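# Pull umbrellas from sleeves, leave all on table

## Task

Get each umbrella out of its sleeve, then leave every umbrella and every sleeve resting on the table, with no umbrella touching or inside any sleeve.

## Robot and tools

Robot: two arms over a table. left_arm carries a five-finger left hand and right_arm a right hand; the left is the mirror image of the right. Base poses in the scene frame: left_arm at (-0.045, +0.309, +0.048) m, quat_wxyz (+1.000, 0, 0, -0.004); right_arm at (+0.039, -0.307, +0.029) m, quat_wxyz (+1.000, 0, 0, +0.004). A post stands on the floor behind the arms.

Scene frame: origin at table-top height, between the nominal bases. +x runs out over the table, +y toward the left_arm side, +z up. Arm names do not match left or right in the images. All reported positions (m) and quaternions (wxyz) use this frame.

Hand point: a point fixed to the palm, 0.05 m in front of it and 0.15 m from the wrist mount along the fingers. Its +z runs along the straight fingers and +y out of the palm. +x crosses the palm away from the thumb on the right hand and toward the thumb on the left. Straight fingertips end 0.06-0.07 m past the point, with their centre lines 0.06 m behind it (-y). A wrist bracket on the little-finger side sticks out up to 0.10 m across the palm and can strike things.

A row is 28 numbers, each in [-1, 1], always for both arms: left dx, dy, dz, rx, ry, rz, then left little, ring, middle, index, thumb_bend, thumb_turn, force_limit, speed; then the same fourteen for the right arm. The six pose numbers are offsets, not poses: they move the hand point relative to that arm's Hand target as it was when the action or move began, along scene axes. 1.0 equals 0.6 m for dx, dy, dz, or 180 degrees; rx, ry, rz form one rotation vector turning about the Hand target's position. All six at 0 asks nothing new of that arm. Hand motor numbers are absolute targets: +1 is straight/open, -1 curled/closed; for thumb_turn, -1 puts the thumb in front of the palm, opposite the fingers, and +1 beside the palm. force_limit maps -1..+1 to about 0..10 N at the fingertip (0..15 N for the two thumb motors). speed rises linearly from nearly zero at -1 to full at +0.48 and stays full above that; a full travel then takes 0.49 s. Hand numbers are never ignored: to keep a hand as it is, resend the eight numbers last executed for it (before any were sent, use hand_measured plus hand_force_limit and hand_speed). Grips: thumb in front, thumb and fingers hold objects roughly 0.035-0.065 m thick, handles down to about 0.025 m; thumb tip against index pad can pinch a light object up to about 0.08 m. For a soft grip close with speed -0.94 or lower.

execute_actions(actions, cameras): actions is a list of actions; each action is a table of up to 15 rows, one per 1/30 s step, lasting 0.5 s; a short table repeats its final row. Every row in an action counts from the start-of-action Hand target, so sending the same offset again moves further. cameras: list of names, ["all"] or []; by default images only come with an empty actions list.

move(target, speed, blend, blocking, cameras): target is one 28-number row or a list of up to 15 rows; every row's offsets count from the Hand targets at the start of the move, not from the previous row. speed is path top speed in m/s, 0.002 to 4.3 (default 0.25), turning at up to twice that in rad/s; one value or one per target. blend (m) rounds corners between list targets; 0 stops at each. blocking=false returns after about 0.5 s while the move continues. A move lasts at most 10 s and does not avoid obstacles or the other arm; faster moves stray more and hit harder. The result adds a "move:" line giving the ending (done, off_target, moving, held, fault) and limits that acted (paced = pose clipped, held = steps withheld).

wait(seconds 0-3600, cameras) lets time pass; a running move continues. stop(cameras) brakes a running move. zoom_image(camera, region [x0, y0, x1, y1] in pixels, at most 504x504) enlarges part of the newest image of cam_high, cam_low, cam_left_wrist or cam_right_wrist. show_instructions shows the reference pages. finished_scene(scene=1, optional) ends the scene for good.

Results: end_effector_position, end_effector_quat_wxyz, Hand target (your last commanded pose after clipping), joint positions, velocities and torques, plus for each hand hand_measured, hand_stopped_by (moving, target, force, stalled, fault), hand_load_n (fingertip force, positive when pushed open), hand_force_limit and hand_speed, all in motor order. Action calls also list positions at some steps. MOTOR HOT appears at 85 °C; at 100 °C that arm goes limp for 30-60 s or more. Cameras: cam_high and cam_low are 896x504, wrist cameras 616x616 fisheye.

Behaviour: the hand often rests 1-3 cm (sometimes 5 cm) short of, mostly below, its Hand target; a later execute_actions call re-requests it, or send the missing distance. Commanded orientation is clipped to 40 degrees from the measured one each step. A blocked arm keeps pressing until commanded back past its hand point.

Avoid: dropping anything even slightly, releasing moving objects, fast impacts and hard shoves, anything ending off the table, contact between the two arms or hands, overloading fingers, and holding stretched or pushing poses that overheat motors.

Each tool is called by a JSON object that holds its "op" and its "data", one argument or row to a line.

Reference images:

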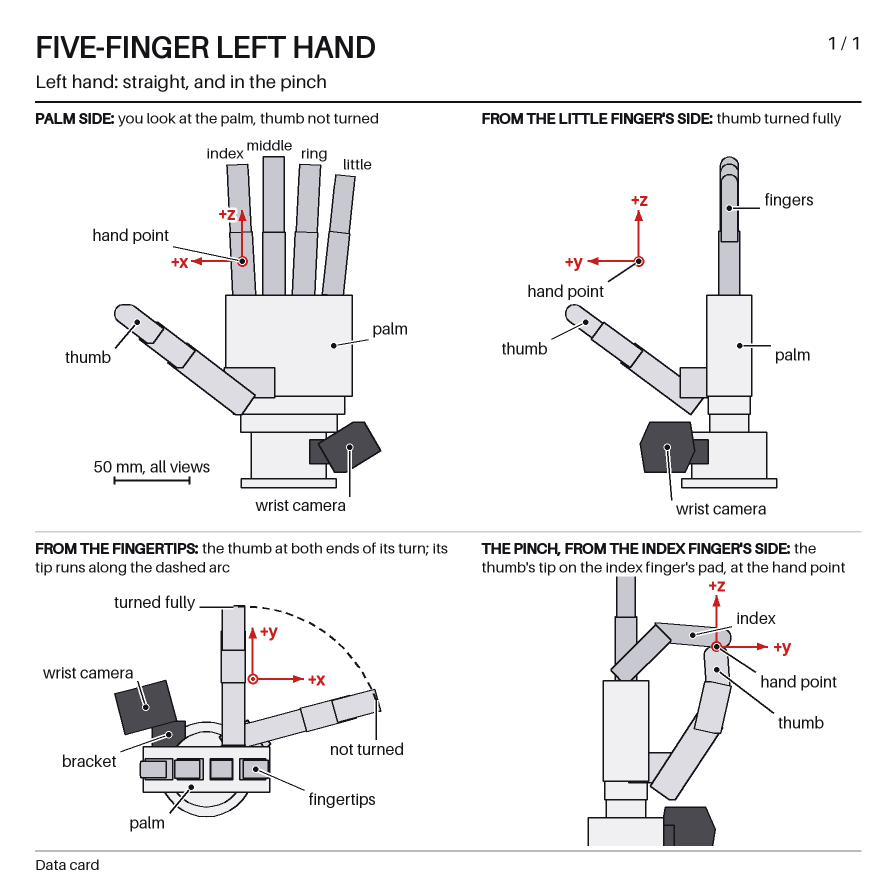

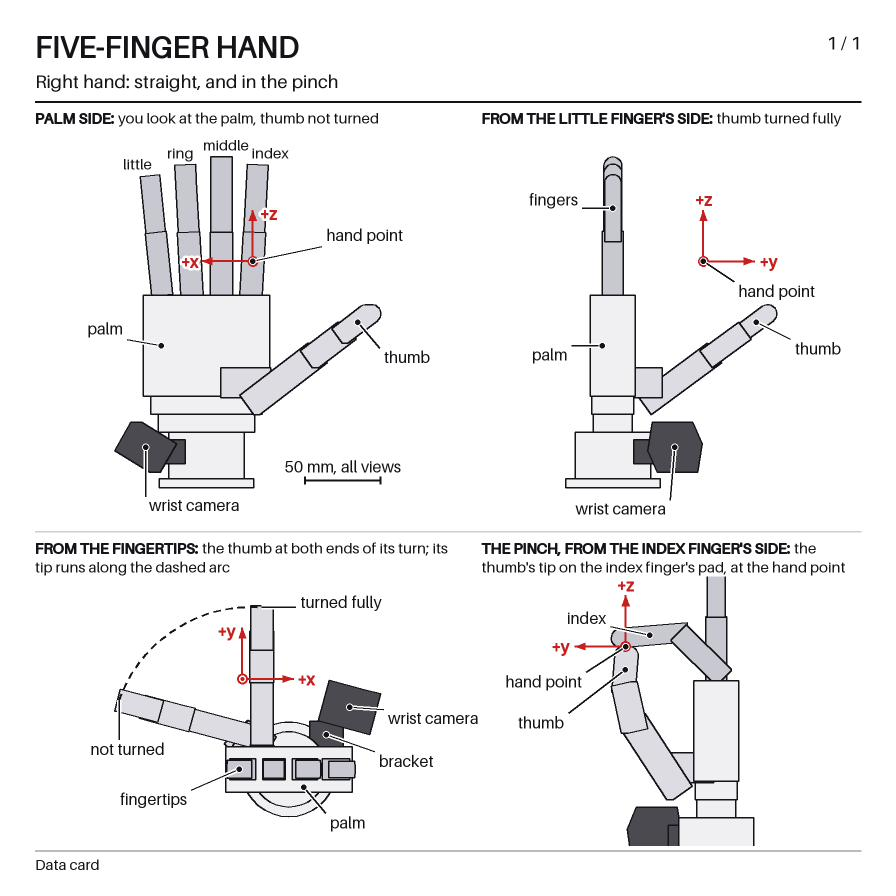

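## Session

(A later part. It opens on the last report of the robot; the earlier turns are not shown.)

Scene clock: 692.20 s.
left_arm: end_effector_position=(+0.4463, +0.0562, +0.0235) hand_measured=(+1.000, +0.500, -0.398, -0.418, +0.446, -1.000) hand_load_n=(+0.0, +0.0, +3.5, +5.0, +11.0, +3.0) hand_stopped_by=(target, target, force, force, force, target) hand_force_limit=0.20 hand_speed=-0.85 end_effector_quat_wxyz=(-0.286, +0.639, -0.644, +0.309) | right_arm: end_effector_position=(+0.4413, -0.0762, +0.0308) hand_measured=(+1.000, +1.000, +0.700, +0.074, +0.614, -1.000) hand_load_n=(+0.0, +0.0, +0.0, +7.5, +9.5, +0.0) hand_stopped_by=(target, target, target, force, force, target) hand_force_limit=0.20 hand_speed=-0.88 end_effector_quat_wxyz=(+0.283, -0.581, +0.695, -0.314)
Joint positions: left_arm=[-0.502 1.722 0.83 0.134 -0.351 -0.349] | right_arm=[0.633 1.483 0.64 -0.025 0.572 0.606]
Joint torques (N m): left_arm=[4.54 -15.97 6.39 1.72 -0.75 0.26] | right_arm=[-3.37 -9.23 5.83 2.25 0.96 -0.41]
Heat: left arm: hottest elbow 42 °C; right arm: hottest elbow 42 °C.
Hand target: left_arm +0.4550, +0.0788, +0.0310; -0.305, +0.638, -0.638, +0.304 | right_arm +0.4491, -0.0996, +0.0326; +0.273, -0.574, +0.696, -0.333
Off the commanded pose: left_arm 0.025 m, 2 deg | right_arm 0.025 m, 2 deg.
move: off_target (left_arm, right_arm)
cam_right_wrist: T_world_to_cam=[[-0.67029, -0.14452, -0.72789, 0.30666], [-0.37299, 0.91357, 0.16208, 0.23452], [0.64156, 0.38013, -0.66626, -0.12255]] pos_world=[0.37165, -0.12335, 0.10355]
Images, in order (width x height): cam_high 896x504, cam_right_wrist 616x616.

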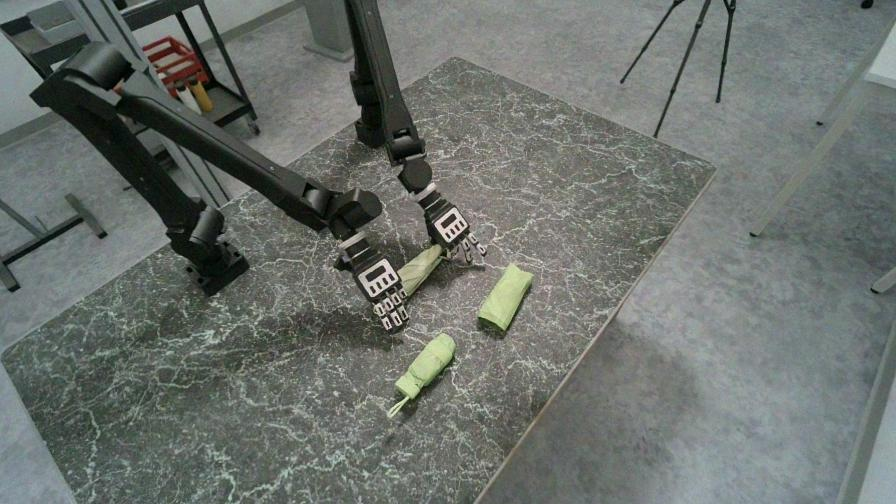

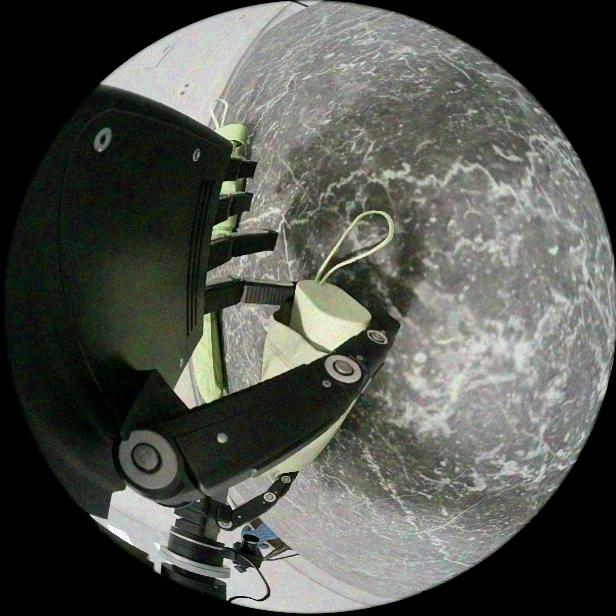

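{"op": "move", "data": {
  "target": [0, 0.02, 0.0, 0, 0, 0, 1, 0.5, -0.55, -0.5, 0.05, -1, 0.2, -0.85, 0, -0.04, 0.0, 0, 0, 0, 1, 1, 0.7, -0.3, 0.0, -1, 0.2, -0.88],
  "speed": 0.02,
  "cameras": ["cam_right_wrist", "cam_high"]
}}

{"op": "zoom_image", "data": {
  "camera": "cam_right_wrist",
  "region": [220, 180, 440, 400]
}}

{"op": "zoom_image", "data": {
  "camera": "cam_high",
  "region": [350, 200, 500, 350]
}}

Scene clock: 698.80 s.
left_arm: end_effector_position=(+0.4487, +0.0790, +0.0234) hand_measured=(+1.000, +0.500, -0.398, -0.420, +0.446, -1.000) hand_load_n=(+0.0, +0.0, +4.0, +1.5, +10.0, +2.5) hand_stopped_by=(target, target, force, force, force, target) hand_force_limit=0.20 hand_speed=-0.85 end_effector_quat_wxyz=(-0.292, +0.640, -0.643, +0.302) | right_arm: end_effector_position=(+0.4429, -0.1132, +0.0282) hand_measured=(+1.000, +1.000, +0.700, +0.074, +0.614, -1.000) hand_load_n=(+0.0, +0.0, +0.0, +7.5, +9.0, +0.0) hand_stopped_by=(target, target, target, force, force, target) hand_force_limit=0.20 hand_speed=-0.88 end_effector_quat_wxyz=(+0.271, -0.580, +0.696, -0.324)
Joint positions: left_arm=[-0.461 1.707 0.808 0.144 -0.34 -0.319] | right_arm=[0.557 1.45 0.594 0.004 0.545 0.537]
Joint torques (N m): left_arm=[3.19 -15.27 6.72 1.87 -0.43 0.14] | right_arm=[-2.14 -8.41 6.26 2.62 0.5 -0.19]
Heat: left arm: hottest elbow 41 °C; right arm: hottest elbow 42 °C.
Hand target: left_arm +0.4550, +0.0908, +0.0310; -0.305, +0.638, -0.638, +0.305 | right_arm +0.4492, -0.1235, +0.0327; +0.273, -0.574, +0.696, -0.333
Off the commanded pose: left_arm 0.015 m, 2 deg | right_arm 0.013 m, 1 deg.
move: off_target (left_arm, right_arm)
cam_right_wrist: T_world_to_cam=[[-0.677, -0.15377, -0.71974, 0.30222], [-0.35849, 0.92298, 0.14001, 0.26457], [0.64278, 0.3528, -0.67998, -0.1145]] pos_world=[0.37304, -0.15732, 0.10262]
Images, in order (width x height): cam_high 896x504, cam_right_wrist 616x616.

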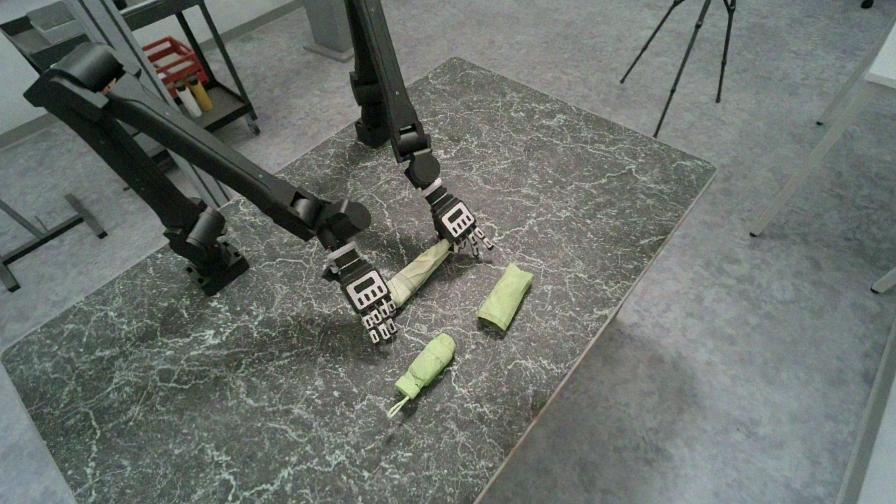

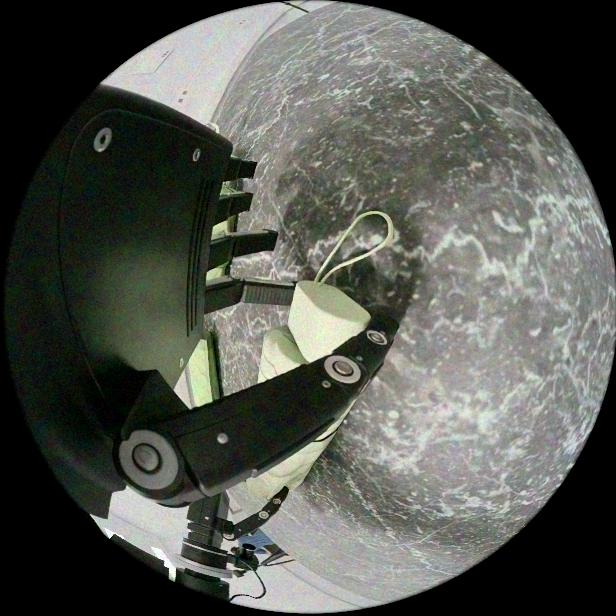

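Scaled by 2.291 from the camera's image (finer frame: 880x880).

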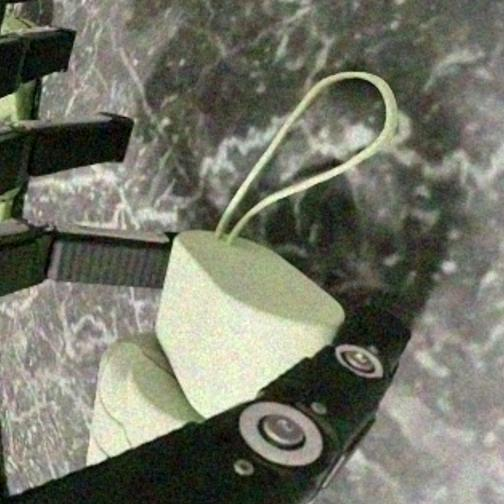

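Scaled by 3.360 from the camera's image (finer frame: 1280x720).

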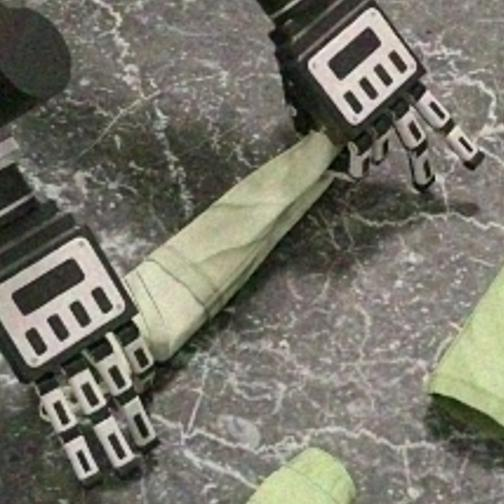

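{"op": "move", "data": {
  "target": [0, 0.09, 0.01, 0, 0, 0, 1, 0.5, -0.55, -0.5, 0.05, -1, 0.2, -0.85, 0, -0.1, 0.01, 0, 0, 0, 1, 1, 0.7, -0.3, 0.0, -1, 0.2, -0.88],
  "speed": 0.03,
  "cameras": ["cam_right_wrist", "cam_high"]
}}

{"op": "zoom_image", "data": {
  "camera": "cam_right_wrist",
  "region": [220, 180, 440, 400]
}}

{"op": "zoom_image", "data": {
  "camera": "cam_high",
  "region": [330, 200, 510, 380]
}}

Scene clock: 704.87 s.
left_arm: end_effector_position=(+0.4475, +0.1438, +0.0249) hand_measured=(+1.000, +0.500, -0.398, -0.420, +0.446, -1.000) hand_load_n=(+0.0, +0.0, +4.0, +1.0, +10.0, +2.0) hand_stopped_by=(target, target, force, force, force, target) hand_force_limit=0.20 hand_speed=-0.85 end_effector_quat_wxyz=(-0.296, +0.643, -0.644, +0.290) | right_arm: end_effector_position=(+0.4403, -0.1797, +0.0292) hand_measured=(+1.000, +1.000, +0.700, +0.074, +0.614, -1.000) hand_load_n=(+0.0, +0.0, +0.0, +8.0, +8.5, +0.0) hand_stopped_by=(target, target, target, force, force, target) hand_force_limit=0.20 hand_speed=-0.88 end_effector_quat_wxyz=(+0.260, -0.583, +0.698, -0.325)
Joint positions: left_arm=[-0.329 1.653 0.742 0.164 -0.258 -0.222] | right_arm=[0.385 1.367 0.513 0.049 0.436 0.394]
Joint torques (N m): left_arm=[1.96 -14.56 7.08 2.17 -0.02 0.04] | right_arm=[-1.2 -7.71 7.04 3.08 0.23 -0.14]
Heat: left arm: hottest elbow 41 °C; right arm: hottest elbow 42 °C.
Hand target: left_arm +0.4549, +0.1448, +0.0370; -0.305, +0.638, -0.638, +0.305 | right_arm +0.4492, -0.1834, +0.0387; +0.273, -0.574, +0.696, -0.333
Off the commanded pose: left_arm 0.014 m, 2 deg | right_arm 0.013 m, 2 deg.
move: off_target (left_arm, right_arm)
cam_right_wrist: T_world_to_cam=[[-0.69002, -0.16002, -0.70588, 0.29523], [-0.35119, 0.92678, 0.1332, 0.3225], [0.63289, 0.33981, -0.69569, -0.0862]] pos_world=[0.37152, -0.22235, 0.10547]
Images, in order (width x height): cam_high 896x504, cam_right_wrist 616x616.

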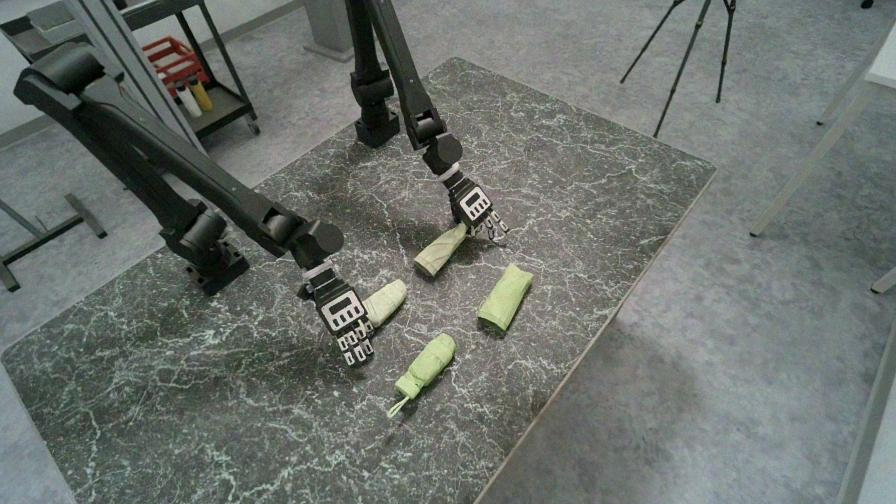

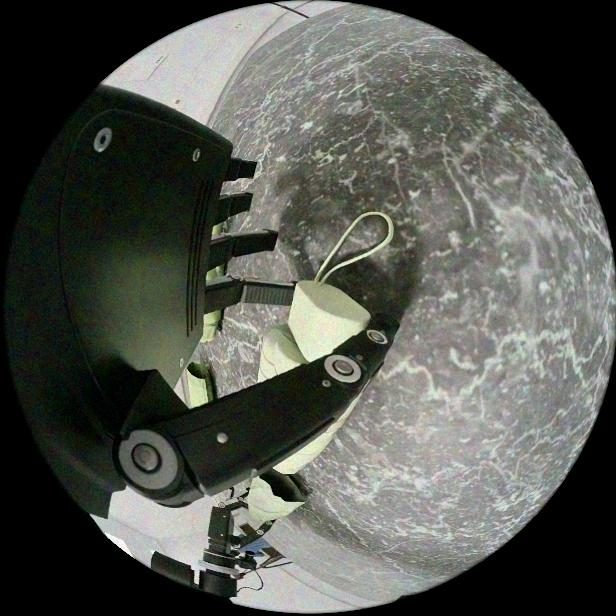

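Scaled by 2.291 from the camera's image (finer frame: 880x880).

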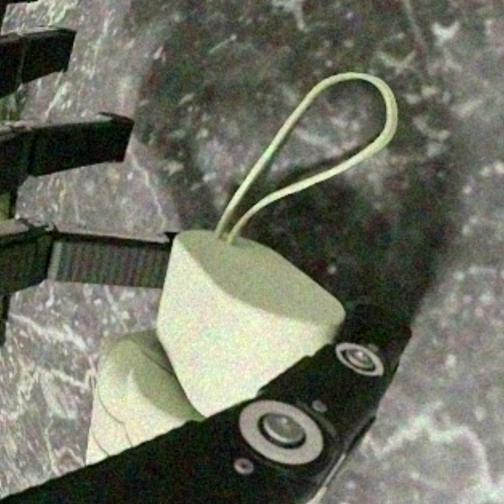

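Scaled by 2.800 from the camera's image (finer frame: 1280x720).

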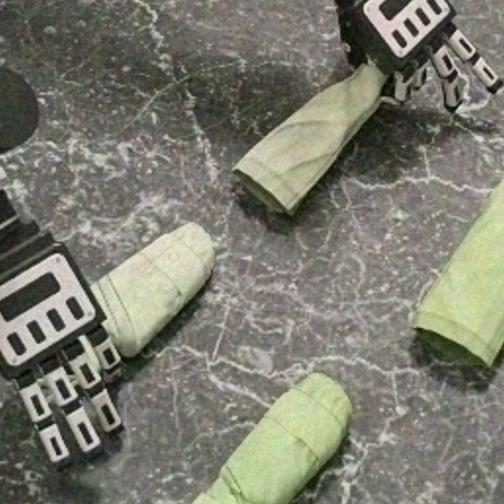

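{"op": "move", "data": {
  "target": [0, 0, 0, 0, 0, 0, 1, 0.5, -0.1, -0.1, 0.6, -1, 0.2, -0.85, 0, 0, 0, 0, 0, 0, 1, 1, 0.7, 0.2, 0.75, -1, 0.2, -0.9],
  "speed": 0.03,
  "cameras": ["cam_right_wrist", "cam_left_wrist", "cam_high"]
}}

{"op": "zoom_image", "data": {
  "camera": "cam_high",
  "region": [330, 200, 510, 380]
}}

Scene clock: 710.20 s.
left_arm: end_effector_position=(+0.4479, +0.1437, +0.0257) hand_measured=(+1.000, +0.500, -0.100, -0.100, +0.600, -1.000) hand_load_n=(-0.5, +0.0, +0.0, +0.0, +0.5, +0.0) hand_stopped_by=(target, target, target, target, target, target) hand_force_limit=0.20 hand_speed=-0.85 end_effector_quat_wxyz=(-0.296, +0.642, -0.644, +0.291) | right_arm: end_effector_position=(+0.4406, -0.1798, +0.0302) hand_measured=(+1.000, +1.000, +0.700, +0.200, +0.750, -1.000) hand_load_n=(+0.0, +0.0, +0.0, +0.0, +0.0, -0.5) hand_stopped_by=(target, target, target, target, target, target) hand_force_limit=0.20 hand_speed=-0.90 end_effector_quat_wxyz=(+0.261, -0.583, +0.697, -0.325)
Joint positions: left_arm=[-0.329 1.652 0.742 0.165 -0.258 -0.221] | right_arm=[0.385 1.364 0.513 0.049 0.435 0.391]
Joint torques (N m): left_arm=[1.9 -14.33 7.12 2.15 -0.03 0.02] | right_arm=[-1.26 -7.36 6.93 2.97 0.26 -0.13]
Heat: left arm: hottest elbow 41 °C; right arm: hottest elbow 42 °C.
Hand target: left_arm +0.4549, +0.1448, +0.0369; -0.305, +0.638, -0.638, +0.304 | right_arm +0.4492, -0.1835, +0.0387; +0.273, -0.574, +0.696, -0.333
Off the commanded pose: left_arm 0.013 m, 2 deg | right_arm 0.013 m, 2 deg.
move: done
cam_left_wrist: T_world_to_cam=[[0.66927, -0.25859, 0.69657, -0.2766], [-0.49024, -0.85815, 0.15245, 0.34104], [0.55834, -0.44351, -0.70111, -0.05095]] pos_world=[0.38077, 0.19854, 0.10496]
cam_right_wrist: T_world_to_cam=[[-0.68835, -0.16164, -0.70714, 0.29507], [-0.35293, 0.92632, 0.13181, 0.32325], [0.63373, 0.34031, -0.69468, -0.08605]] pos_world=[0.37173, -0.22245, 0.10627]
Images, in order (width x height): cam_high 896x504, cam_left_wrist 616x616, cam_right_wrist 616x616.

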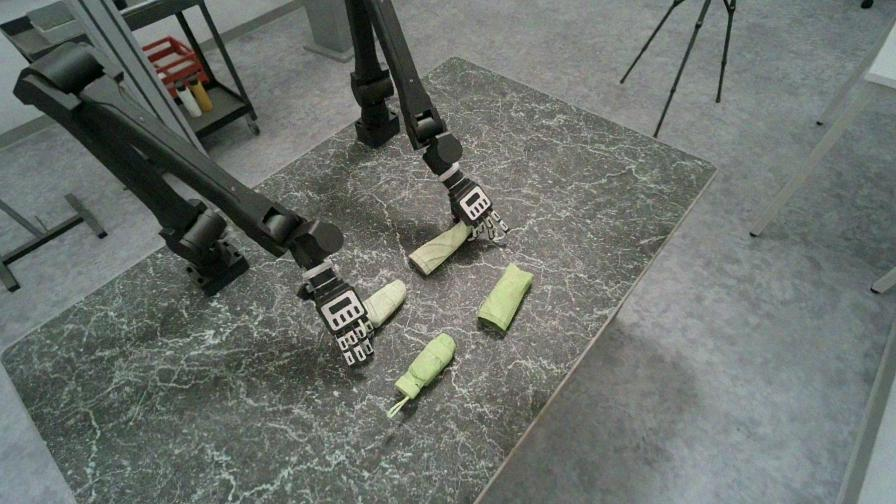

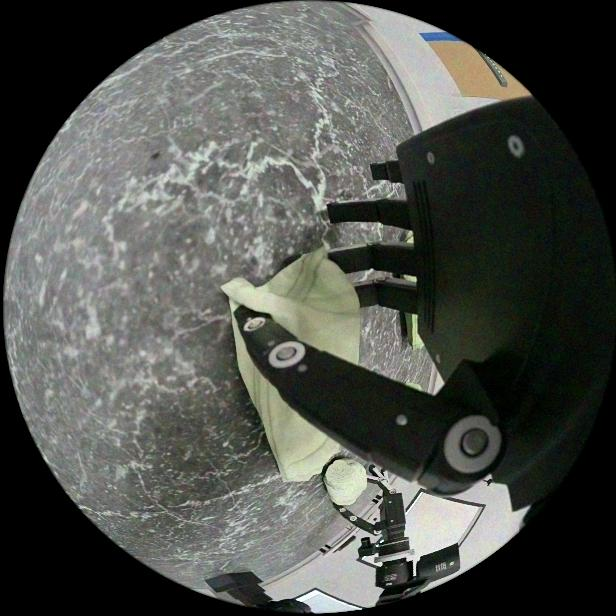

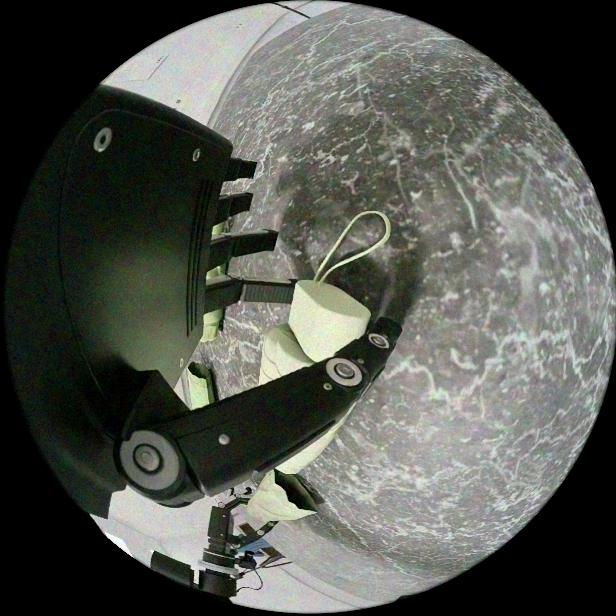

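Scaled by 2.800 from the camera's image (finer frame: 1280x720).

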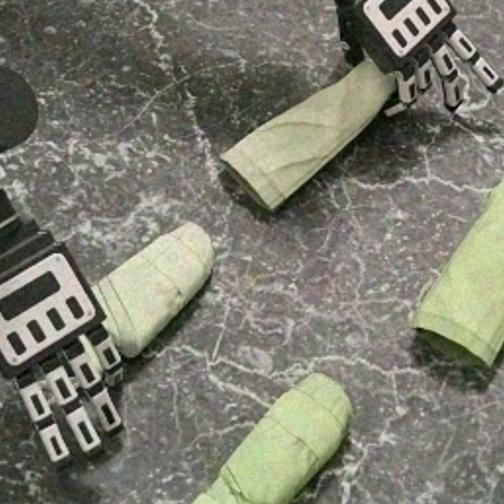

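{"op": "move", "data": {
  "target": [
    [0, 0, 0, 0, 0, 0, 1, 0.5, 0.5, 0.5, 0.95, -1, 0.2, -0.7, 0, 0, 0, 0, 0, 0, 1, 1, 0.7, 0.5, 0.95, -1, 0.2, -0.7],
    [0, 0, 0.2, 0, 0, 0, 1, 0.5, 0.5, 0.5, 0.95, -1, 0.2, -0.7, 0, 0, 0.2, 0, 0, 0, 1, 1, 0.7, 0.5, 0.95, -1, 0.2, -0.7]
  ],
  "speed": 0.07,
  "cameras": ["all"]
}}

{"op": "zoom_image", "data": {
  "camera": "cam_high",
  "region": [320, 200, 560, 440]
}}

Scene clock: 717.67 s.
left_arm: end_effector_position=(+0.4391, +0.1468, +0.1332) hand_measured=(+1.000, +0.500, +0.500, +0.500, +0.950, -1.000) hand_load_n=(+0.0, +0.0, +0.0, +0.0, +0.0, +0.0) hand_stopped_by=(target, target, target, target, target, target) hand_force_limit=0.20 hand_speed=-0.70 end_effector_quat_wxyz=(-0.296, +0.643, -0.645, +0.290) | right_arm: end_effector_position=(+0.4370, -0.1812, +0.1395) hand_measured=(+1.000, +1.000, +0.700, +0.500, +0.950, -1.000) hand_load_n=(+0.0, +0.0, +0.0, +0.0, +0.0, -0.5) hand_stopped_by=(target, target, target, target, target, target) hand_force_limit=0.20 hand_speed=-0.70 end_effector_quat_wxyz=(+0.264, -0.582, +0.697, -0.326)
Joint positions: left_arm=[-0.329 1.401 0.83 -0.177 -0.258 -0.221] | right_arm=[0.385 1.102 0.66 -0.354 0.435 0.391]
Joint torques (N m): left_arm=[1.96 -11.99 12.33 0.91 -0.04 0.01] | right_arm=[-1.55 -5.66 12.62 1.46 0.24 -0.11]
Heat: left arm: hottest elbow 42 °C; right arm: hottest elbow 42 °C.
Hand target: left_arm +0.4550, +0.1448, +0.1571; -0.305, +0.638, -0.638, +0.305 | right_arm +0.4492, -0.1835, +0.1586; +0.273, -0.574, +0.696, -0.333
Off the commanded pose: left_arm 0.029 m, 2 deg | right_arm 0.023 m, 2 deg.
move: off_target (left_arm, right_arm)
cam_left_wrist: T_world_to_cam=[[0.67121, -0.25967, 0.6943, -0.34526], [-0.49, -0.85824, 0.15272, 0.32289], [0.55622, -0.44271, -0.70329, 0.03179]] pos_world=[0.37227, 0.20154, 0.21276]
cam_right_wrist: T_world_to_cam=[[-0.68337, -0.15957, -0.71242, 0.36847], [-0.3539, 0.92591, 0.13207, 0.30932], [0.63857, 0.34237, -0.68921, -0.00981]] pos_world=[0.36754, -0.22425, 0.2149]

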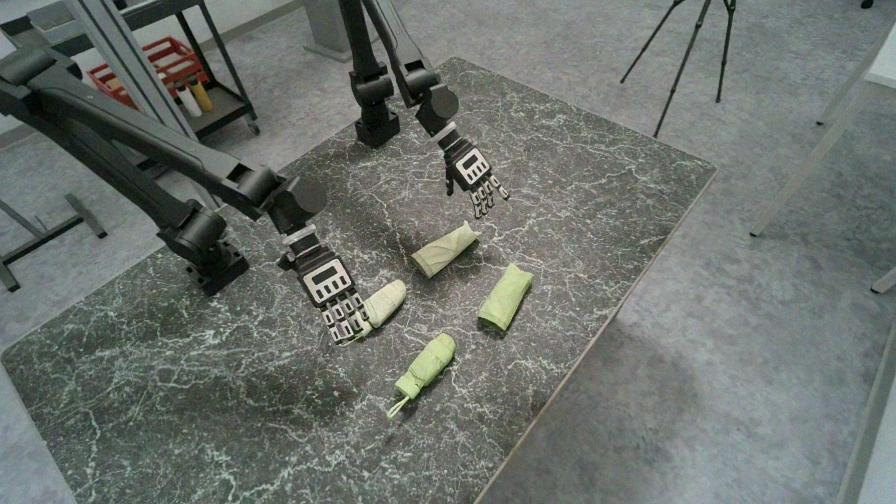

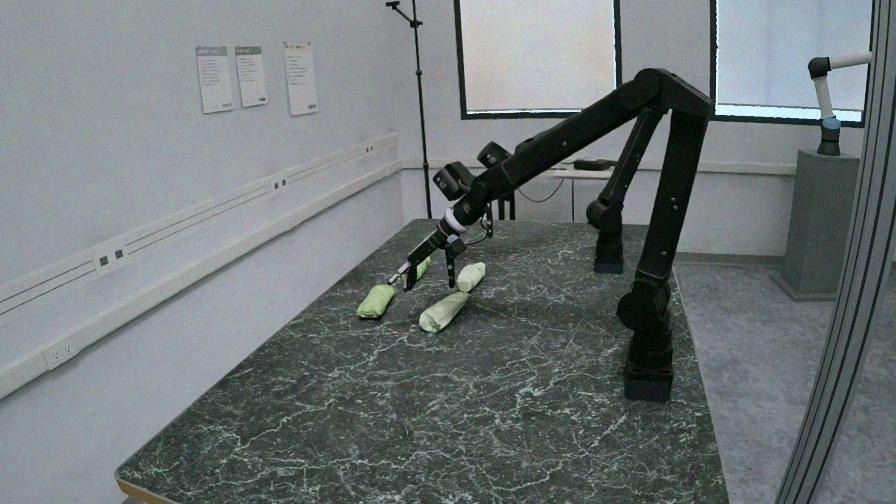

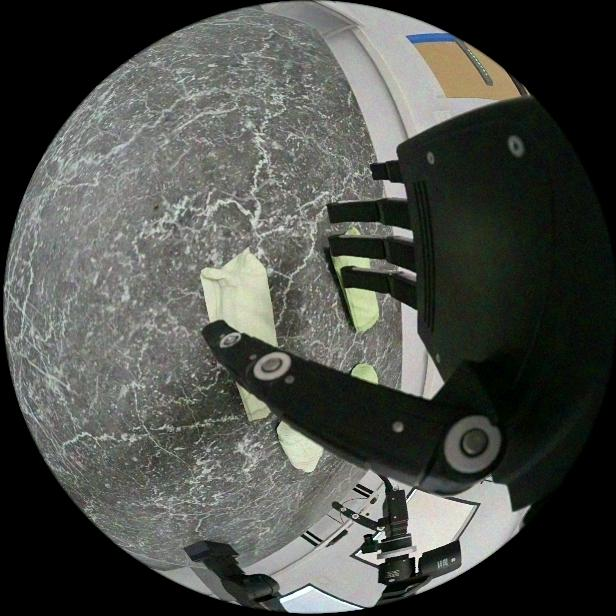

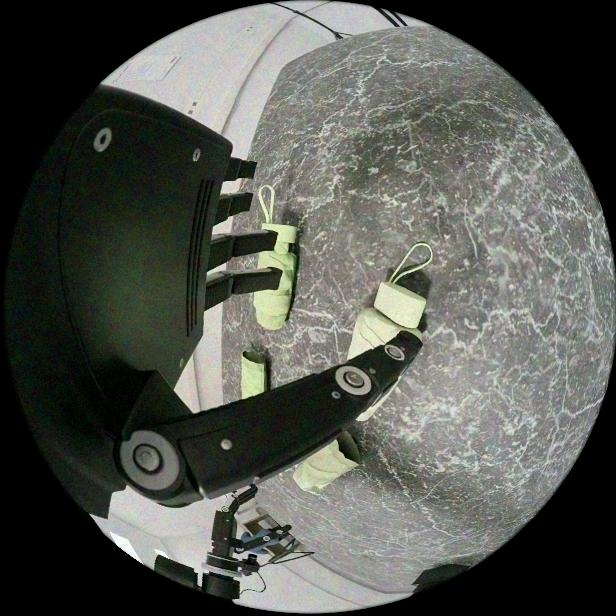

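Scaled by 2.100 from the camera's image (finer frame: 1280x720).

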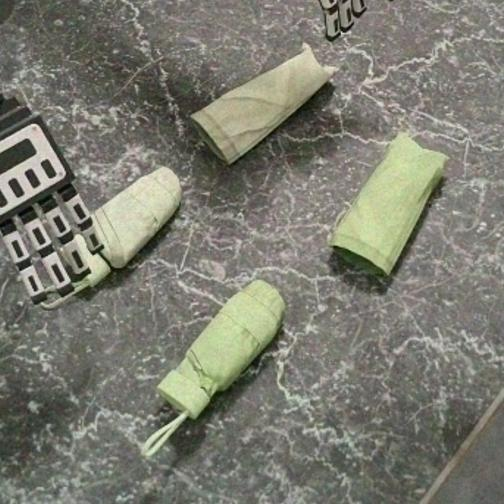

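{"op": "finished_scene", "data": {
  "scene": 1
}}

The scene is finished: the task was done.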